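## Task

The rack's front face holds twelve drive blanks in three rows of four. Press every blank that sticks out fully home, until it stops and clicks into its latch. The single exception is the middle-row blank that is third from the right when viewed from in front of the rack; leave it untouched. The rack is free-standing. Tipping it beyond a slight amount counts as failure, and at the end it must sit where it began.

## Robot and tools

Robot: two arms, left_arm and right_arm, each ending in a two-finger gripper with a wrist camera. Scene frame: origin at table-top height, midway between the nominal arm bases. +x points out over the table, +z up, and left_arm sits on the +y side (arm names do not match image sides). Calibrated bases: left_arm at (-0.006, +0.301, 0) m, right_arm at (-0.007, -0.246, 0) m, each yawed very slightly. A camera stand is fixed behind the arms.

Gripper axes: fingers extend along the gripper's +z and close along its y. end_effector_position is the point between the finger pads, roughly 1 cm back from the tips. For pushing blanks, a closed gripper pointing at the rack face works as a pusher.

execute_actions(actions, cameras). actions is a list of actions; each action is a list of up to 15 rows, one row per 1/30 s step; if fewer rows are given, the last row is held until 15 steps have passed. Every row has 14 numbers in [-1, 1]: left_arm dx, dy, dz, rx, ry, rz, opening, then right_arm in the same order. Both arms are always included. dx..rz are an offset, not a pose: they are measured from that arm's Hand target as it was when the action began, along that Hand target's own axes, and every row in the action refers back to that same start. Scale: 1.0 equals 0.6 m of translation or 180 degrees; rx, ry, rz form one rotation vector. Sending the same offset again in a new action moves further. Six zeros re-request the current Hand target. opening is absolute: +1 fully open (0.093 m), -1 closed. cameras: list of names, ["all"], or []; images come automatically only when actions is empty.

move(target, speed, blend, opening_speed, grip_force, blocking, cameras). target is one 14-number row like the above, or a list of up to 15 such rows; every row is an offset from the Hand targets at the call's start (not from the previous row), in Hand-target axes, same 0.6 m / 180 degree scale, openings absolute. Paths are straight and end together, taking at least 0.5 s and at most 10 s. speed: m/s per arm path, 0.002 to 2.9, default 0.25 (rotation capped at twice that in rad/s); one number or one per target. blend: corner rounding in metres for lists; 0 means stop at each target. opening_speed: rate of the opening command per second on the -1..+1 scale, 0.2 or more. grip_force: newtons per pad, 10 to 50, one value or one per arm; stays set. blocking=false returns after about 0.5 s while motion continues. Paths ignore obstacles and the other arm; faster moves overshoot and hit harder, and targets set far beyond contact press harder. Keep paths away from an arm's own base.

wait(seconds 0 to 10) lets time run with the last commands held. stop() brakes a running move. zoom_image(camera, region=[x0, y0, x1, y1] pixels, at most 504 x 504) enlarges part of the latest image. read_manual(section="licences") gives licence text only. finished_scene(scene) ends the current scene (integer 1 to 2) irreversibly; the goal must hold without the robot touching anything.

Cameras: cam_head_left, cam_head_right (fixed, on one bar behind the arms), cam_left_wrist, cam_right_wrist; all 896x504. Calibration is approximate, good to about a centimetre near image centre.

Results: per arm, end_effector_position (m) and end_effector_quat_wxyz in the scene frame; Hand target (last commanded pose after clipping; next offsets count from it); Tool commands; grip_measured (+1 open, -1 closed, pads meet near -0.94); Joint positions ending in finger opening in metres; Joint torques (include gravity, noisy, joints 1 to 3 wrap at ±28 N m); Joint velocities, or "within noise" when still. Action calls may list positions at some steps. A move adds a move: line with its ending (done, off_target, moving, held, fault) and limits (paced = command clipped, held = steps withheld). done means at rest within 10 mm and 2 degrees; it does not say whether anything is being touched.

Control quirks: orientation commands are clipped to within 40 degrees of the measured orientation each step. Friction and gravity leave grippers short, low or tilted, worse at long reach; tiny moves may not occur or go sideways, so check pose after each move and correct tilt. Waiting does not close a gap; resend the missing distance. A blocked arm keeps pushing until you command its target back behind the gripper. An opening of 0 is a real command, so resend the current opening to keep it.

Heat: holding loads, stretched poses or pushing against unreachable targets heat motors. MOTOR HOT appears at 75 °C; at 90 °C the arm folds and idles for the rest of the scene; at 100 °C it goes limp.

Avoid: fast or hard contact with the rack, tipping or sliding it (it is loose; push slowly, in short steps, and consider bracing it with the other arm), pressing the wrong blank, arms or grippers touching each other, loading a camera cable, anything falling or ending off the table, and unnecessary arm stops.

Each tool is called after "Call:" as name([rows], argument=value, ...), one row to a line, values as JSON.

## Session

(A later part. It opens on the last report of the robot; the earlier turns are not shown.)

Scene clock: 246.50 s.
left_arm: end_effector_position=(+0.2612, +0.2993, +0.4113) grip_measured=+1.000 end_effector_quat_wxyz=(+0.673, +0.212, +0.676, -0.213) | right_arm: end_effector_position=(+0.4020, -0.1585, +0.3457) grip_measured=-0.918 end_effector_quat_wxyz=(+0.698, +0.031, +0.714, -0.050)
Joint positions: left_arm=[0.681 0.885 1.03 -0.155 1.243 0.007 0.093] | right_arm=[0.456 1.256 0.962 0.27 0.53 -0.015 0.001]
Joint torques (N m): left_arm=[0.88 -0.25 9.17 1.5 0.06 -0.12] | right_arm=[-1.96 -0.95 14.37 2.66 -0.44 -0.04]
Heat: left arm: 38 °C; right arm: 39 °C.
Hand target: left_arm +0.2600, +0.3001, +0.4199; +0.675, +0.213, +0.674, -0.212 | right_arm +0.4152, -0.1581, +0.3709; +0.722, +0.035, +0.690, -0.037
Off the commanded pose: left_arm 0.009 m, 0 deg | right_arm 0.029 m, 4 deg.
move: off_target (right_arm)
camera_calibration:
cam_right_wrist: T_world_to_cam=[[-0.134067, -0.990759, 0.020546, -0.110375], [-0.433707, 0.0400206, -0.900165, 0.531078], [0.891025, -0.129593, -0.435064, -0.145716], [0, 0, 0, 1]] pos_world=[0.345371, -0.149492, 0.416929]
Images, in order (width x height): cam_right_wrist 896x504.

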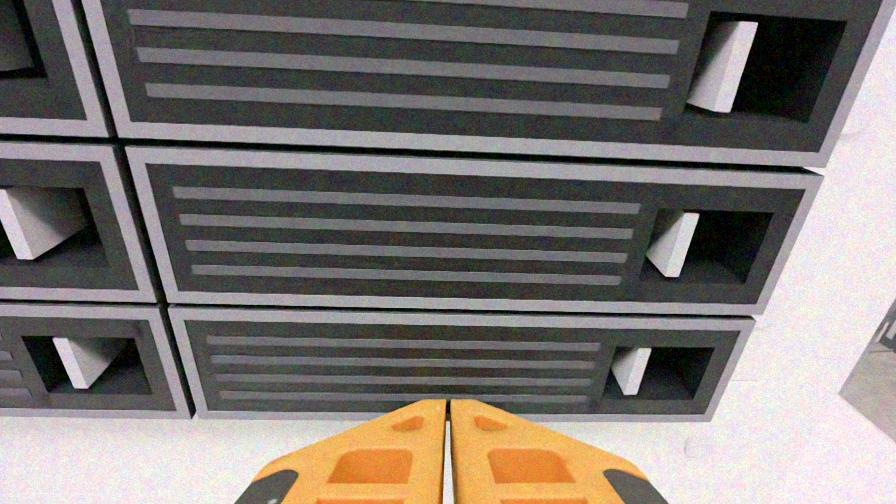

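Call:
move(target=[0.064, -0.2415, 0.3197, -0.127, 0.127, 0.4882, 1, 0, 0, -0.2, 0, 0, 0, -0.92], speed=0.35, cameras=["all"])

Scene clock: 272.37 s.
left_arm: end_effector_position=(+0.3331, +0.0746, +0.3738) grip_measured=+1.000 end_effector_quat_wxyz=(+0.521, +0.529, +0.477, +0.471) | right_arm: end_effector_position=(+0.2987, -0.1460, +0.3669) grip_measured=-0.918 end_effector_quat_wxyz=(+0.721, +0.039, +0.690, -0.035)
Joint positions: left_arm=[-0.833 1.282 1.086 0.177 -0.781 1.559 0.093] | right_arm=[0.744 0.908 0.8 0.17 0.806 -0.037 0.001]
Joint torques (N m): left_arm=[-0.39 -4.64 9.14 2.05 -0.17 0.03] | right_arm=[0.8 -2.25 7.69 1.94 -0.03 -0.08]
Heat: left arm: 40 °C; right arm: 39 °C.
Hand target: left_arm +0.3341, +0.0714, +0.3815; +0.525, +0.525, +0.474, +0.474 | right_arm +0.2959, -0.1458, +0.3657; +0.722, +0.035, +0.690, -0.037
Off the commanded pose: left_arm 0.008 m, 1 deg | right_arm 0.003 m, 1 deg.
move: done
camera_calibration:
cam_left_wrist: T_world_to_cam=[[-0.0156564, 0.00497211, -0.999865, 0.379649], [-0.323763, 0.946088, 0.00977435, 0.0727515], [0.946009, 0.323873, -0.0132026, -0.252596], [0, 0, 0, 1]] pos_world=[0.268456, 0.011092, 0.375552]
cam_right_wrist: T_world_to_cam=[[-0.123287, -0.992234, -0.0165116, -0.102032], [-0.372305, 0.0616701, -0.926059, 0.499141], [0.919886, -0.108024, -0.377016, -0.0697449], [0, 0, 0, 1]] pos_world=[0.23741, -0.139556, 0.434254]

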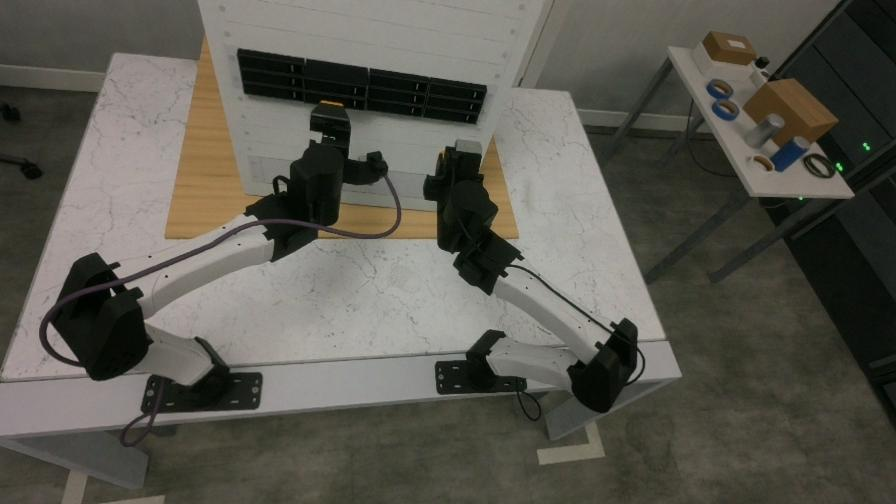

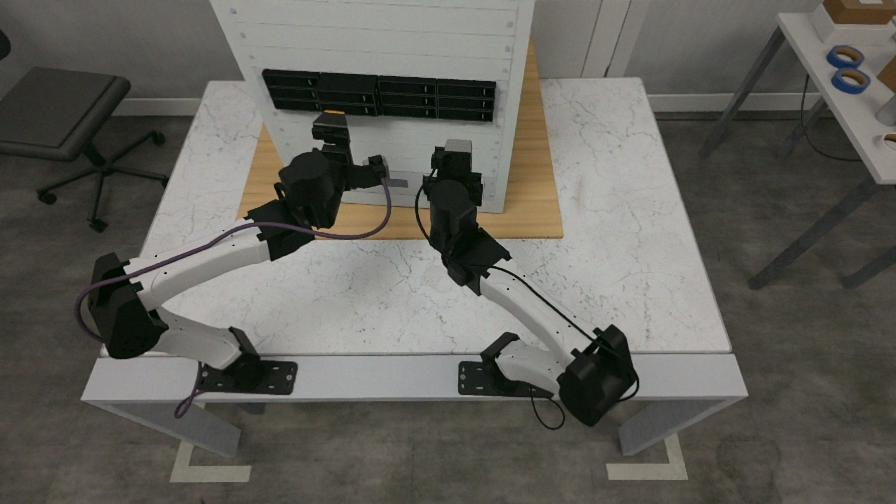

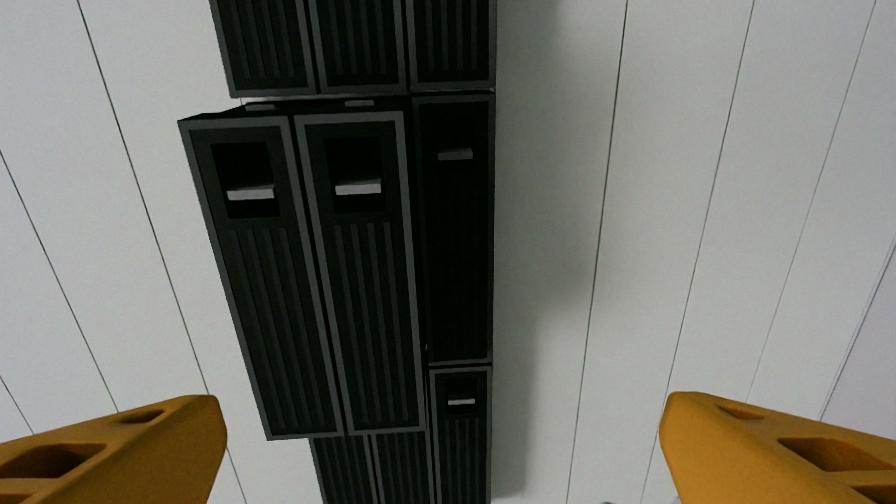

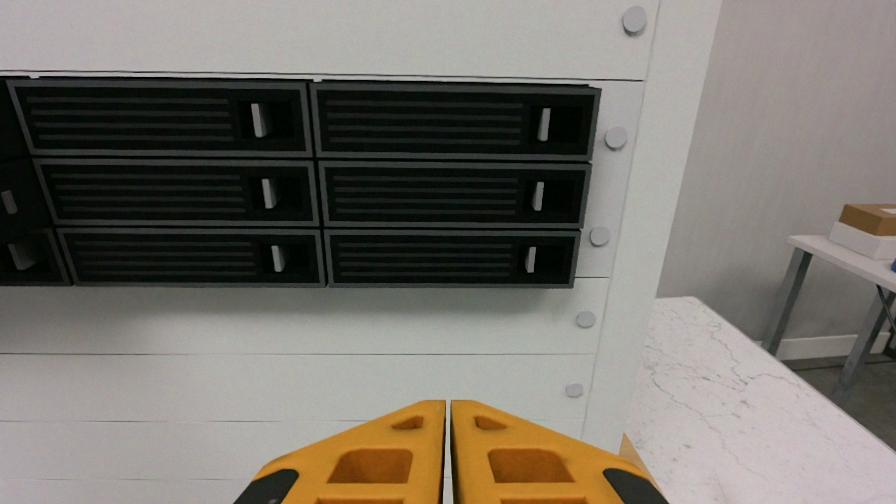

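Call:
move(target=[0, 0.0083, 0.075, -0.005, 0, 0, 1, 0, 0, 0, 0, 0, 0, -0.92], speed=0.07, cameras=["cam_left_wrist", "cam_right_wrist"])

Scene clock: 290.03 s.
left_arm: end_effector_position=(+0.3742, +0.0688, +0.3747) grip_measured=+1.000 end_effector_quat_wxyz=(+0.521, +0.527, +0.474, +0.475) | right_arm: end_effector_position=(+0.2987, -0.1460, +0.3669) grip_measured=-0.918 end_effector_quat_wxyz=(+0.721, +0.039, +0.690, -0.035)
Joint positions: left_arm=[-0.742 1.407 1.176 0.224 -0.693 1.573 0.093] | right_arm=[0.744 0.908 0.8 0.17 0.807 -0.037 0.001]
Joint torques (N m): left_arm=[0.65 -5.67 10.3 2.11 0.01 0.02] | right_arm=[0.79 -2.24 7.68 1.94 -0.02 -0.06]
Heat: left arm: 40 °C; right arm: 37 °C.
Hand target: left_arm +0.3789, +0.0670, +0.3867; +0.529, +0.520, +0.470, +0.478 | right_arm +0.2959, -0.1459, +0.3657; +0.722, +0.036, +0.690, -0.037
Off the commanded pose: left_arm 0.013 m, 1 deg | right_arm 0.003 m, 0 deg.
move: off_target (left_arm)
camera_calibration:
cam_left_wrist: T_world_to_cam=[[-0.00696871, 0.0090955, -0.999934, 0.37766], [-0.32697, 0.944972, 0.0108743, 0.0923781], [0.945009, 0.327024, -0.00361128, -0.293029], [0, 0, 0, 1]] pos_world=[0.309752, 0.00509788, 0.375572]
cam_right_wrist: T_world_to_cam=[[-0.123635, -0.992189, -0.0165829, -0.102012], [-0.372264, 0.061865, -0.926063, 0.499166], [0.919856, -0.108321, -0.377005, -0.0697949], [0, 0, 0, 1]] pos_world=[0.23741, -0.139656, 0.434254]
Images, in order (width x height): cam_left_wrist 896x504, cam_right_wrist 896x504.

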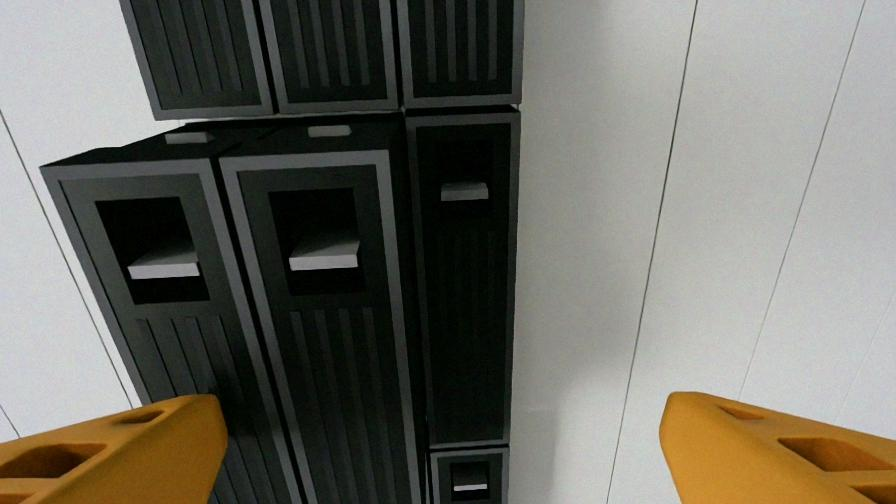

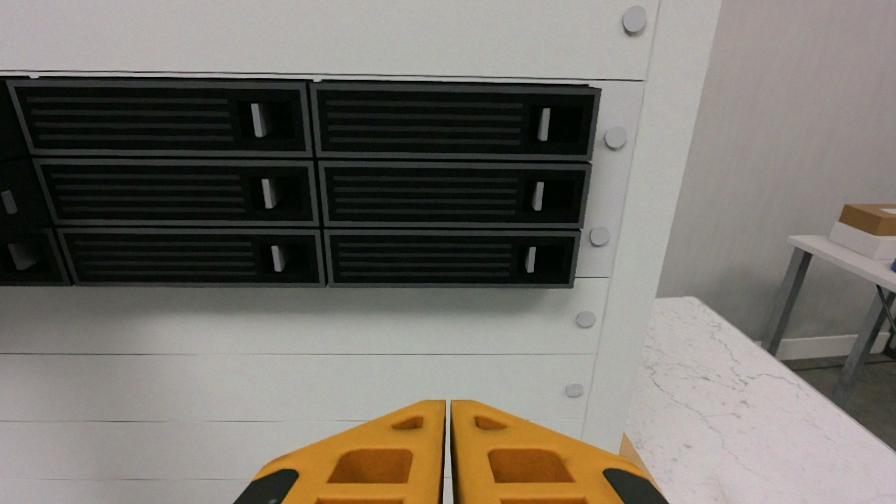

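Call:
move(target=[0, 0, 0.0733, 0, 0, 0, 1, 0, 0, 0, 0, 0, 0, -0.92], speed=0.06, cameras=["cam_left_wrist", "cam_head_right"])

Scene clock: 295.50 s.
left_arm: end_effector_position=(+0.4107, +0.0658, +0.3774) grip_measured=+1.000 end_effector_quat_wxyz=(+0.520, +0.524, +0.476, +0.477) | right_arm: end_effector_position=(+0.2987, -0.1460, +0.3669) grip_measured=-0.918 end_effector_quat_wxyz=(+0.721, +0.039, +0.690, -0.035)
Joint positions: left_arm=[-0.673 1.519 1.282 0.232 -0.632 1.573 0.093] | right_arm=[0.744 0.908 0.8 0.17 0.807 -0.037 0.001]
Joint torques (N m): left_arm=[1.81 -4.98 11.52 2.12 0.24 0.02] | right_arm=[0.81 -2.25 7.72 1.95 -0.02 -0.08]
Heat: left arm: 41 °C; right arm: 37 °C.
Hand target: left_arm +0.4226, +0.0624, +0.3873; +0.529, +0.520, +0.470, +0.478 | right_arm +0.2959, -0.1459, +0.3657; +0.722, +0.036, +0.690, -0.037
Off the commanded pose: left_arm 0.016 m, 1 deg | right_arm 0.003 m, 0 deg.
move: off_target (left_arm)
camera_calibration:
cam_left_wrist: T_world_to_cam=[[-0.00443483, 0.00658729, -0.999968, 0.379794], [-0.334179, 0.942478, 0.00769065, 0.111504], [0.942499, 0.334202, -0.0019784, -0.326477], [0, 0, 0, 1]] pos_world=[0.346651, 0.00151696, 0.378278]
Images, in order (width x height): cam_head_right 896x504, cam_left_wrist 896x504.

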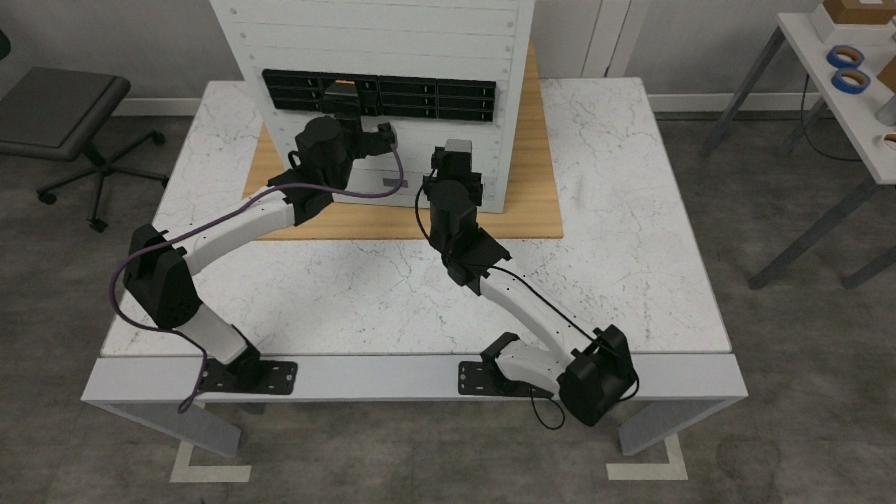

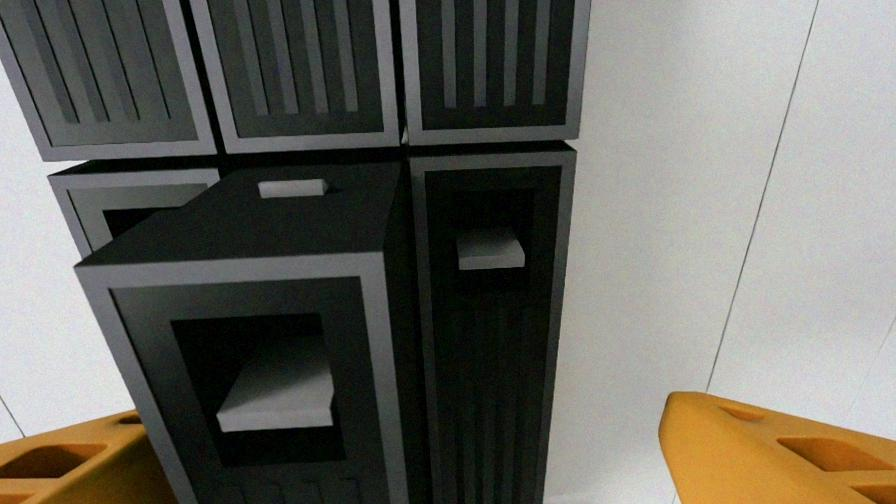

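Call:
move(target=[0, 0, 0.0133, 0, 0, 0, 1, 0, 0, 0, 0, 0, 0, -0.92], speed=0.06, cameras=["cam_left_wrist", "cam_right_wrist"])

Scene clock: 299.17 s.
left_arm: end_effector_position=(+0.4111, +0.0658, +0.3774) grip_measured=+1.000 end_effector_quat_wxyz=(+0.518, +0.526, +0.477, +0.478) | right_arm: end_effector_position=(+0.2987, -0.1460, +0.3669) grip_measured=-0.918 end_effector_quat_wxyz=(+0.721, +0.039, +0.690, -0.035)
Joint positions: left_arm=[-0.673 1.521 1.29 0.221 -0.634 1.573 0.093] | right_arm=[0.744 0.908 0.8 0.17 0.807 -0.037 0.001]
Joint torques (N m): left_arm=[2.99 -3.11 12.38 2.26 0.43 0.02] | right_arm=[0.8 -2.25 7.71 1.93 -0.01 -0.07]
Heat: left arm: 42 °C; right arm: 36 °C.
Hand target: left_arm +0.4306, +0.0616, +0.3874; +0.529, +0.521, +0.470, +0.478 | right_arm +0.2959, -0.1459, +0.3657; +0.722, +0.036, +0.690, -0.037
Off the commanded pose: left_arm 0.022 m, 2 deg | right_arm 0.003 m, 0 deg.
move: off_target (left_arm)
camera_calibration:
cam_left_wrist: T_world_to_cam=[[-0.00904544, 0.0106371, -0.999903, 0.381457], [-0.336671, 0.941532, 0.0130618, 0.110663], [0.941579, 0.336756, -0.00493538, -0.325672], [0, 0, 0, 1]] pos_world=[0.347353, 0.00142137, 0.378367]
cam_right_wrist: T_world_to_cam=[[-0.123635, -0.992189, -0.0165829, -0.102012], [-0.372264, 0.061865, -0.926063, 0.499166], [0.919856, -0.108321, -0.377005, -0.0697949], [0, 0, 0, 1]] pos_world=[0.23741, -0.139656, 0.434254]
Images, in order (width x height): cam_left_wrist 896x504, cam_right_wrist 896x504.

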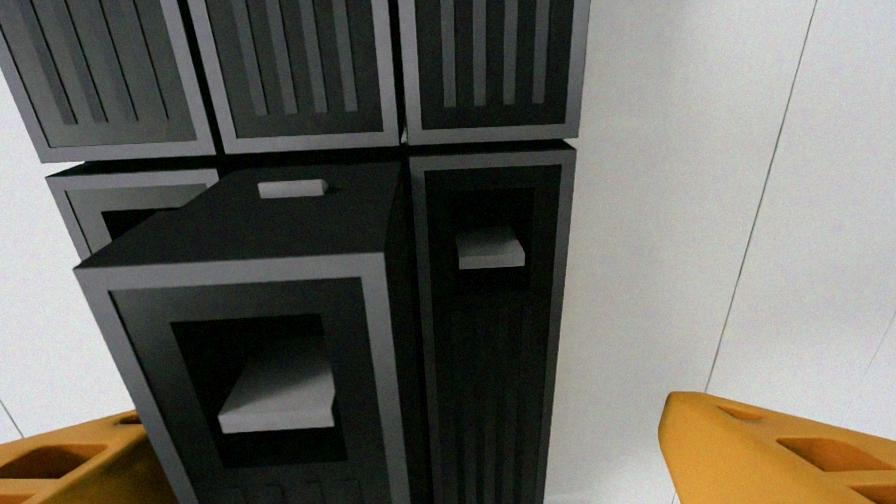

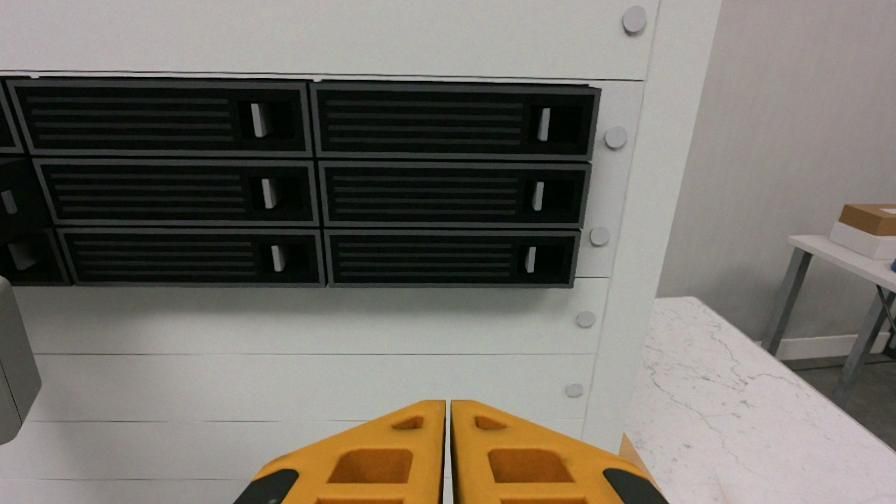

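Call:
move(target=[0, 0, -0.2, 0, 0, 0, 1, 0, 0, 0, 0, 0, 0, -0.92], speed=0.25, cameras=["all"])

Scene clock: 305.30 s.
left_arm: end_effector_position=(+0.3140, +0.0734, +0.3934) grip_measured=+1.000 end_effector_quat_wxyz=(+0.539, +0.510, +0.474, +0.474) | right_arm: end_effector_position=(+0.2987, -0.1460, +0.3669) grip_measured=-0.918 end_effector_quat_wxyz=(+0.721, +0.039, +0.690, -0.035)
Joint positions: left_arm=[-0.894 1.244 1.087 0.203 -0.842 1.578 0.093] | right_arm=[0.744 0.908 0.8 0.17 0.807 -0.037 0.001]
Joint torques (N m): left_arm=[-0.54 -6.02 5.5 1.8 -0.19 0.05] | right_arm=[0.81 -2.24 7.71 1.94 -0.02 -0.07]
Heat: left arm: 43 °C; right arm: 36 °C.
Hand target: left_arm +0.3113, +0.0737, +0.3854; +0.529, +0.521, +0.470, +0.478 | right_arm +0.2959, -0.1459, +0.3657; +0.722, +0.036, +0.690, -0.037
Off the commanded pose: left_arm 0.008 m, 2 deg | right_arm 0.003 m, 0 deg.
move: done
camera_calibration:
cam_left_wrist: T_world_to_cam=[[0.026435, -0.0293303, -0.99922, 0.387939], [-0.324426, 0.945213, -0.036328, 0.0859493], [0.945542, 0.325133, 0.0154712, -0.245051], [0, 0, 0, 1]] pos_world=[0.249335, 0.00981227, 0.39455]
cam_right_wrist: T_world_to_cam=[[-0.123635, -0.992189, -0.0165829, -0.102012], [-0.372264, 0.061865, -0.926063, 0.499166], [0.919856, -0.108321, -0.377005, -0.0697949], [0, 0, 0, 1]] pos_world=[0.23741, -0.139656, 0.434254]

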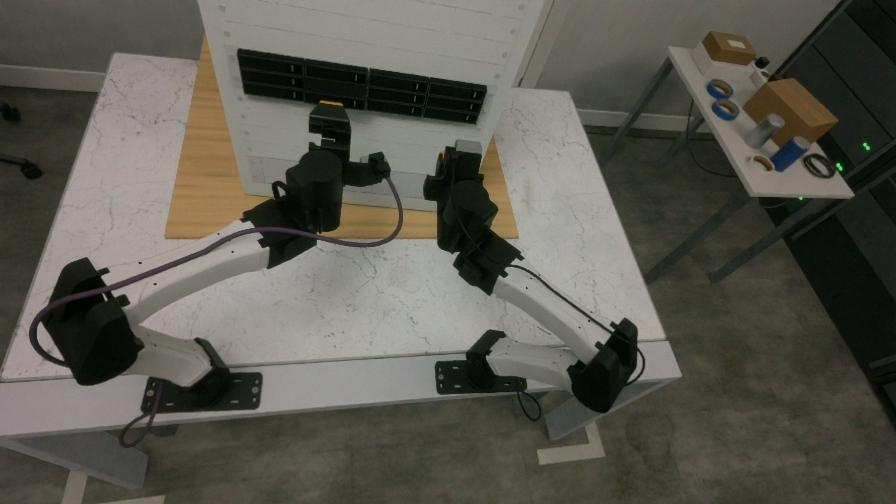

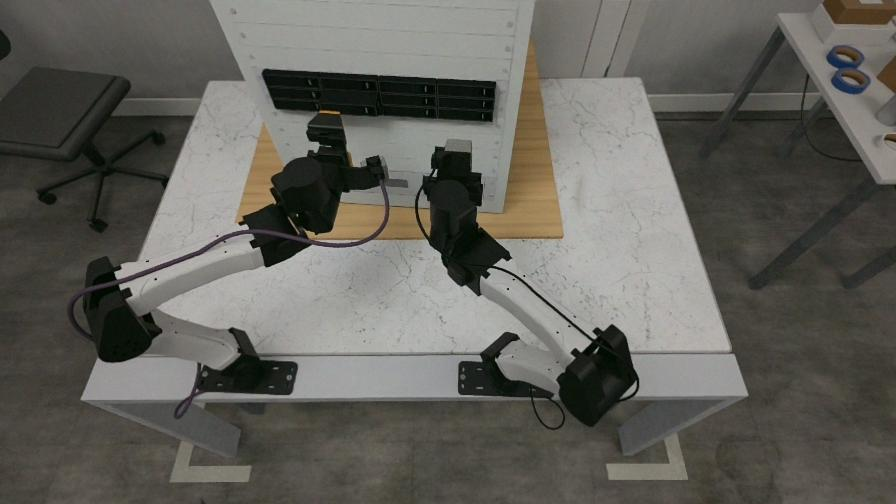

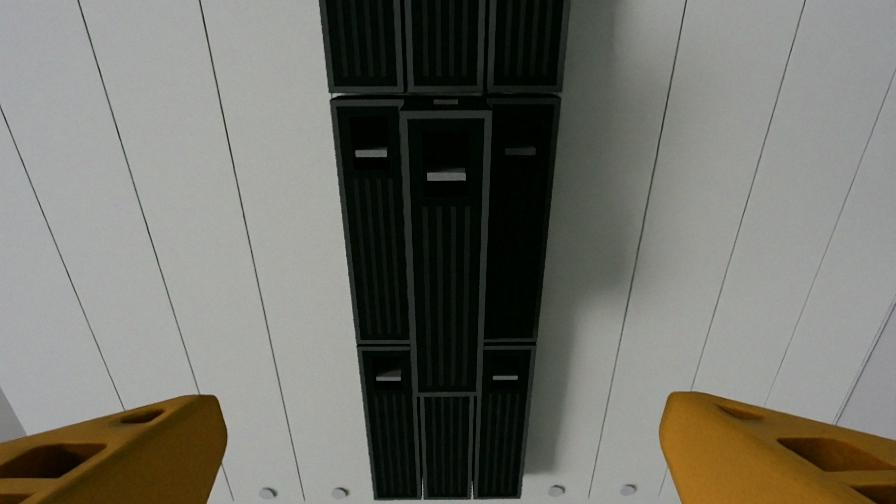

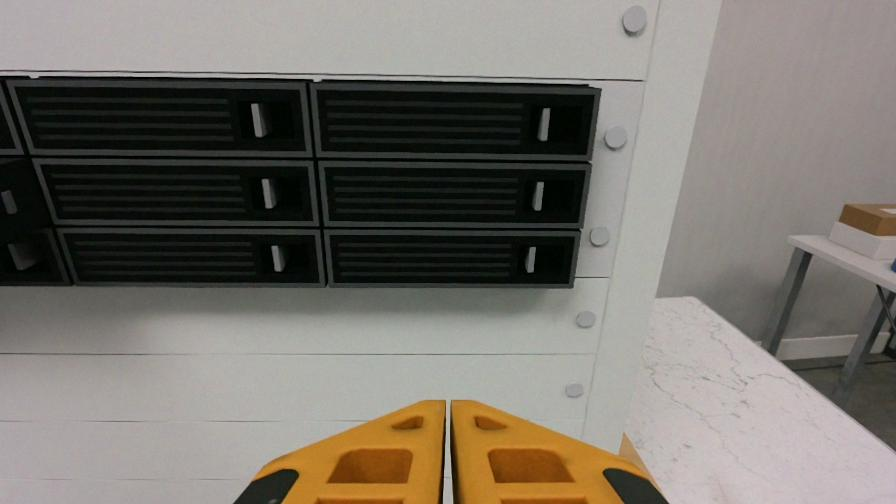

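Call:
zoom_image(camera="cam_head_right", region=[240, 50, 400, 140])

Call:
zoom_image(camera="cam_head_right", region=[390, 60, 520, 150])

Call:
zoom_image(camera="cam_head_right", region=[200, 0, 620, 240])

Call:
zoom_image(camera="cam_head_left", region=[160, 0, 580, 240])

Scaled by 3.150 from the camera's 896x504 image, which has a finer 1280x720 frame.

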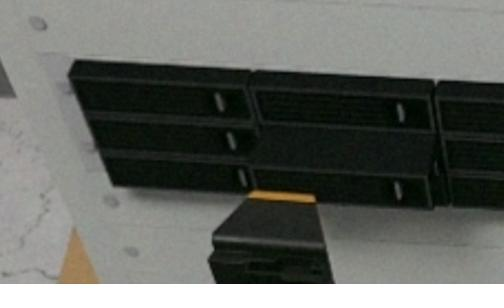

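Scaled by 3.877 from the camera's 896x504 image, which has a finer 1280x720 frame.

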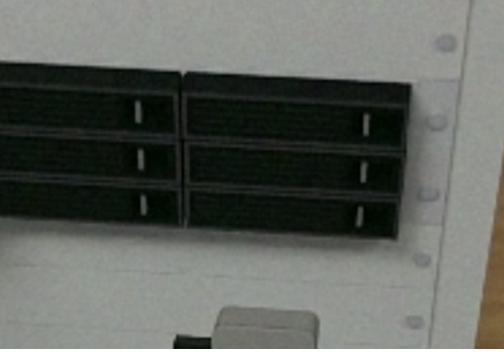

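Scaled by 1.200 from the camera's 896x504 image, which has a finer 1280x720 frame.

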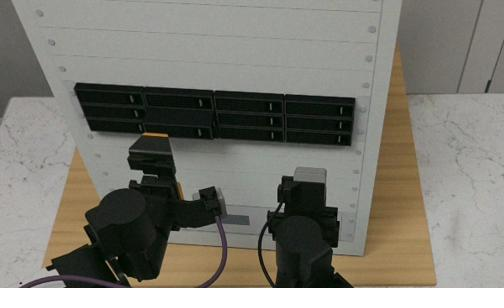

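Scaled by 1.200 from the camera's 896x504 image, which has a finer 1280x720 frame.

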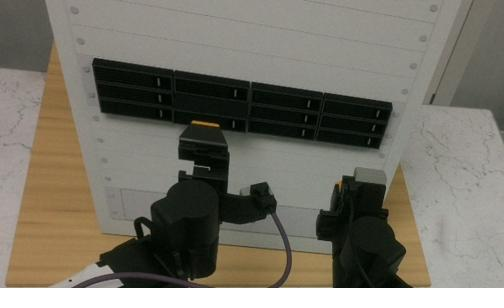

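Call:
move(target=[0.108, 0.0077, -0.03, 0, 0, -0.5, -0.92, -0.0405, -0.007, 0.0075, 0, 0.0128, 0, -0.92], speed=0.3, cameras=["cam_left_wrist", "cam_right_wrist"])

Scene clock: 366.80 s.
left_arm: end_effector_position=(+0.3005, +0.1365, +0.3954) grip_measured=-0.918 end_effector_quat_wxyz=(+0.716, +0.038, +0.697, -0.034) | right_arm: end_effector_position=(+0.2976, -0.1486, +0.3747) grip_measured=-0.918 end_effector_quat_wxyz=(+0.699, +0.022, +0.713, -0.049)
Joint positions: left_arm=[-0.764 1.02 0.978 0.076 -0.712 0.03 0.001] | right_arm=[0.735 0.914 0.902 -0.014 0.795 -0.02 0.001]
Joint torques (N m): left_arm=[0.83 -4.37 5.78 1.84 -0.02 -0.21] | right_arm=[-0.83 -0.53 12.37 1.98 -0.13 0.22]
Heat: left arm: 37 °C; right arm: 35 °C.
Hand target: left_arm +0.2998, +0.1401, +0.3897; +0.712, +0.036, +0.701, -0.036 | right_arm +0.2989, -0.1503, +0.3900; +0.708, +0.036, +0.705, -0.036
Off the commanded pose: left_arm 0.007 m, 1 deg | right_arm 0.016 m, 3 deg.
move: off_target (right_arm)
camera_calibration:
cam_left_wrist: T_world_to_cam=[[-0.102985, -0.994644, -0.00878954, 0.171292], [-0.391595, 0.0486653, -0.91885, 0.513487], [0.914356, -0.0911856, -0.39451, -0.0245647], [0, 0, 0, 1]] pos_world=[0.24118, 0.143146, 0.463632]
cam_right_wrist: T_world_to_cam=[[-0.119884, -0.992273, 0.0319613, -0.123855], [-0.432688, 0.0232471, -0.901244, 0.509199], [0.893537, -0.121874, -0.432132, -0.0396301], [0, 0, 0, 1]] pos_world=[0.240887, -0.139565, 0.445746]
Images, in order (width x height): cam_left_wrist 896x504, cam_right_wrist 896x504.

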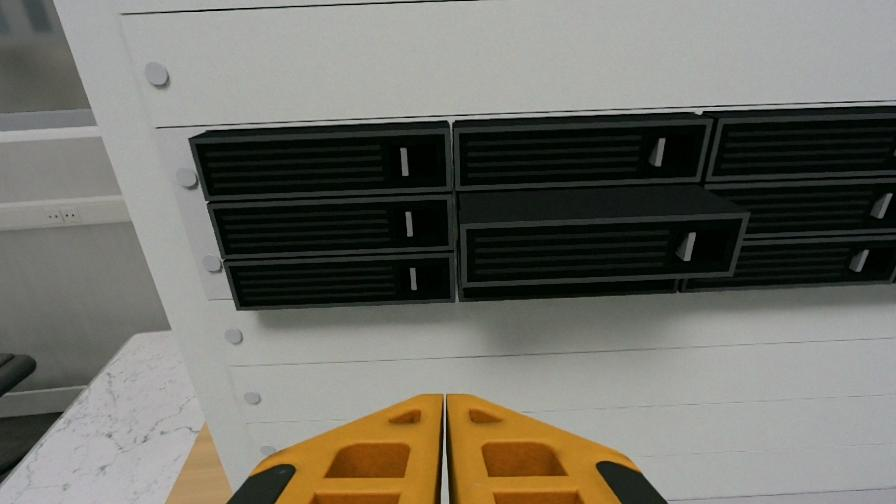

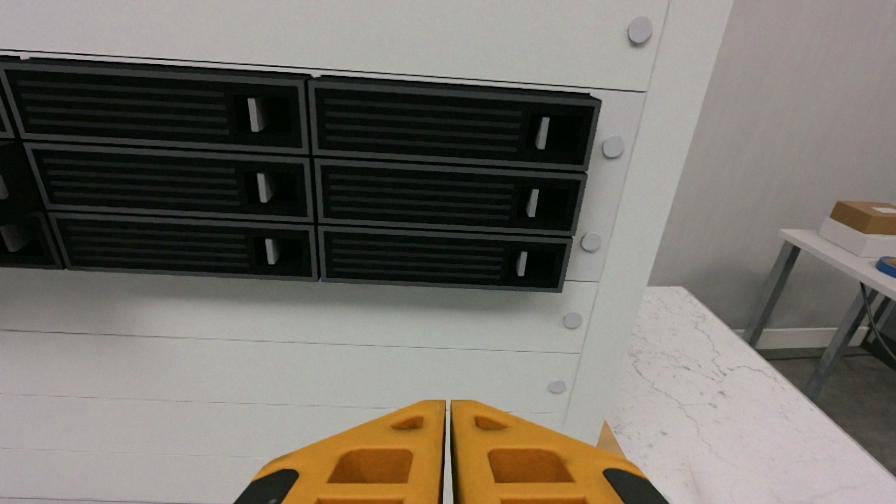

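Call:
move(target=[-0.0789, 0.075, 0.1667, 0, 0, 0, -0.92, 0.0133, 0.1777, 0.15, 0, 0, 0, -0.92], speed=0.2, cameras=["cam_left_wrist", "cam_right_wrist"])

Scene clock: 380.47 s.
left_arm: end_effector_position=(+0.4005, +0.1741, +0.4293) grip_measured=-0.918 end_effector_quat_wxyz=(+0.708, +0.042, +0.704, -0.029) | right_arm: end_effector_position=(+0.3986, -0.0570, +0.3629) grip_measured=-0.918 end_effector_quat_wxyz=(+0.693, +0.017, +0.719, -0.054)
Joint positions: left_arm=[-0.382 1.282 1.288 0 -0.331 0.02 0.001] | right_arm=[0.754 1.452 1.2 0.201 0.815 -0.017 0.001]
Joint torques (N m): left_arm=[0.77 -4.41 10.1 2.02 -0.03 -0.18] | right_arm=[0.65 -5.31 12.67 2.21 0.03 0.2]
Heat: left arm: 38 °C; right arm: 36 °C.
Hand target: left_arm +0.4031, +0.1748, +0.4387; +0.712, +0.036, +0.701, -0.036 | right_arm +0.3993, -0.0535, +0.3824; +0.708, +0.036, +0.705, -0.036
Off the commanded pose: left_arm 0.010 m, 1 deg | right_arm 0.020 m, 4 deg.
move: off_target (right_arm)
camera_calibration:
cam_left_wrist: T_world_to_cam=[[-0.101894, -0.994594, -0.020017, 0.223572], [-0.41024, 0.0603425, -0.909979, 0.583584], [0.906267, -0.0845101, -0.414171, -0.0887003], [0, 0, 0, 1]] pos_world=[0.342576, 0.179652, 0.498787]
cam_right_wrist: T_world_to_cam=[[-0.120365, -0.991593, 0.0474951, -0.0258254], [-0.44919, 0.0117352, -0.893359, 0.543151], [0.885291, -0.128864, -0.446826, -0.115564], [0, 0, 0, 1]] pos_world=[0.343177, -0.0468743, 0.434818]
Images, in order (width x height): cam_left_wrist 896x504, cam_right_wrist 896x504.

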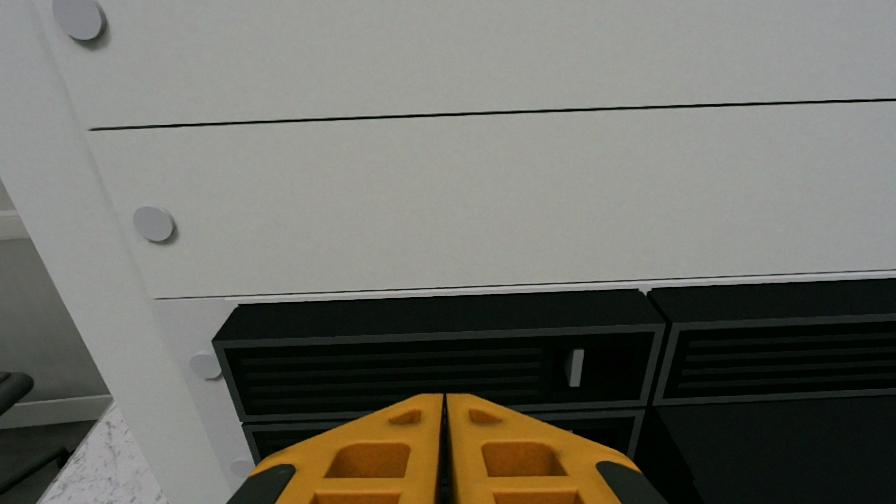

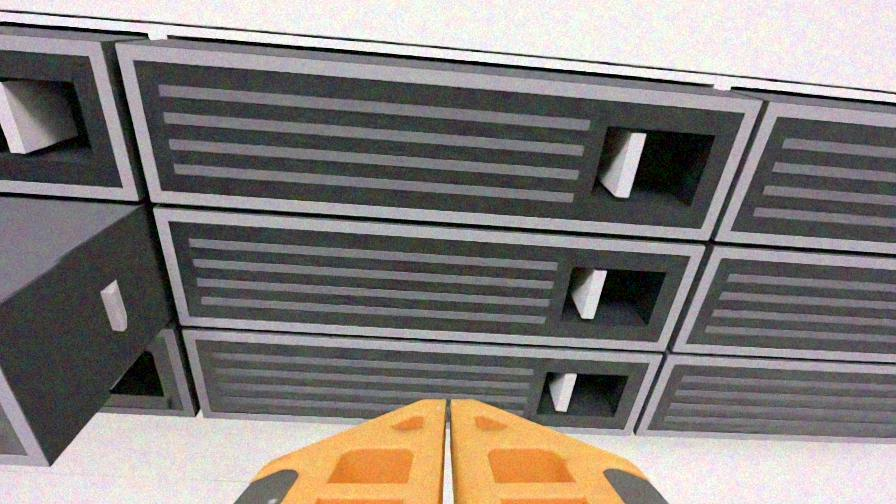

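Call:
move([
  [0, 0, 0, 0, 0, 0, -0.92, 0, 0, 0.0433, 0, 0, 0, -0.92],
  [0, 0, -0.08, 0, 0, 0, -0.92, 0, 0, -0.0833, 0, 0, 0, -0.92],
], speed=[0.08, 0.25], cameras=["cam_right_wrist"])

Scene clock: 395.47 s.
left_arm: end_effector_position=(+0.3550, +0.1821, +0.4492) grip_measured=-0.918 end_effector_quat_wxyz=(+0.721, +0.036, +0.691, -0.035) | right_arm: end_effector_position=(+0.3538, -0.0451, +0.3773) grip_measured=-0.918 end_effector_quat_wxyz=(+0.703, +0.026, +0.709, -0.044)
Joint positions: left_arm=[-0.435 1.133 1.241 -0.061 -0.385 0.02 0.001] | right_arm=[0.885 1.36 1.151 0.195 0.943 -0.015 0.001]
Joint torques (N m): left_arm=[-0.77 -3.95 5.56 1.97 -0.13 -0.13] | right_arm=[0.38 -6.69 7.88 1.99 0.03 0.15]
Heat: left arm: 40 °C; right arm: 39 °C.
Hand target: left_arm +0.3553, +0.1797, +0.4380; +0.712, +0.036, +0.701, -0.036 | right_arm +0.3496, -0.0483, +0.3822; +0.708, +0.036, +0.705, -0.036
Off the commanded pose: left_arm 0.012 m, 2 deg | right_arm 0.007 m, 2 deg.
move: off_target (left_arm)
camera_calibration:
cam_right_wrist: T_world_to_cam=[[-0.118338, -0.992792, 0.0189605, -0.0101281], [-0.422518, 0.0330647, -0.905751, 0.531928], [0.898596, -0.115196, -0.423386, -0.0808411], [0, 0, 0, 1]] pos_world=[0.296194, -0.0369557, 0.447759]
Images, in order (width x height): cam_right_wrist 896x504.

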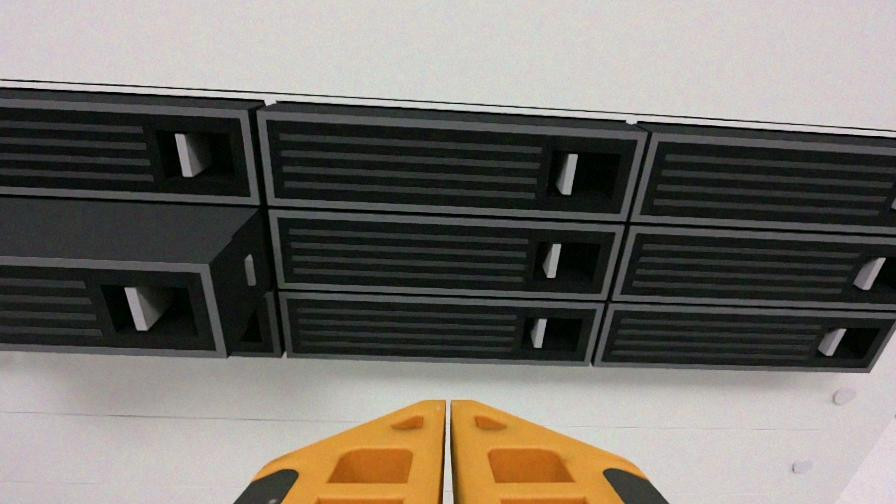

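Call:
finished_scene(scene=1)

The scene is finished: the task was done.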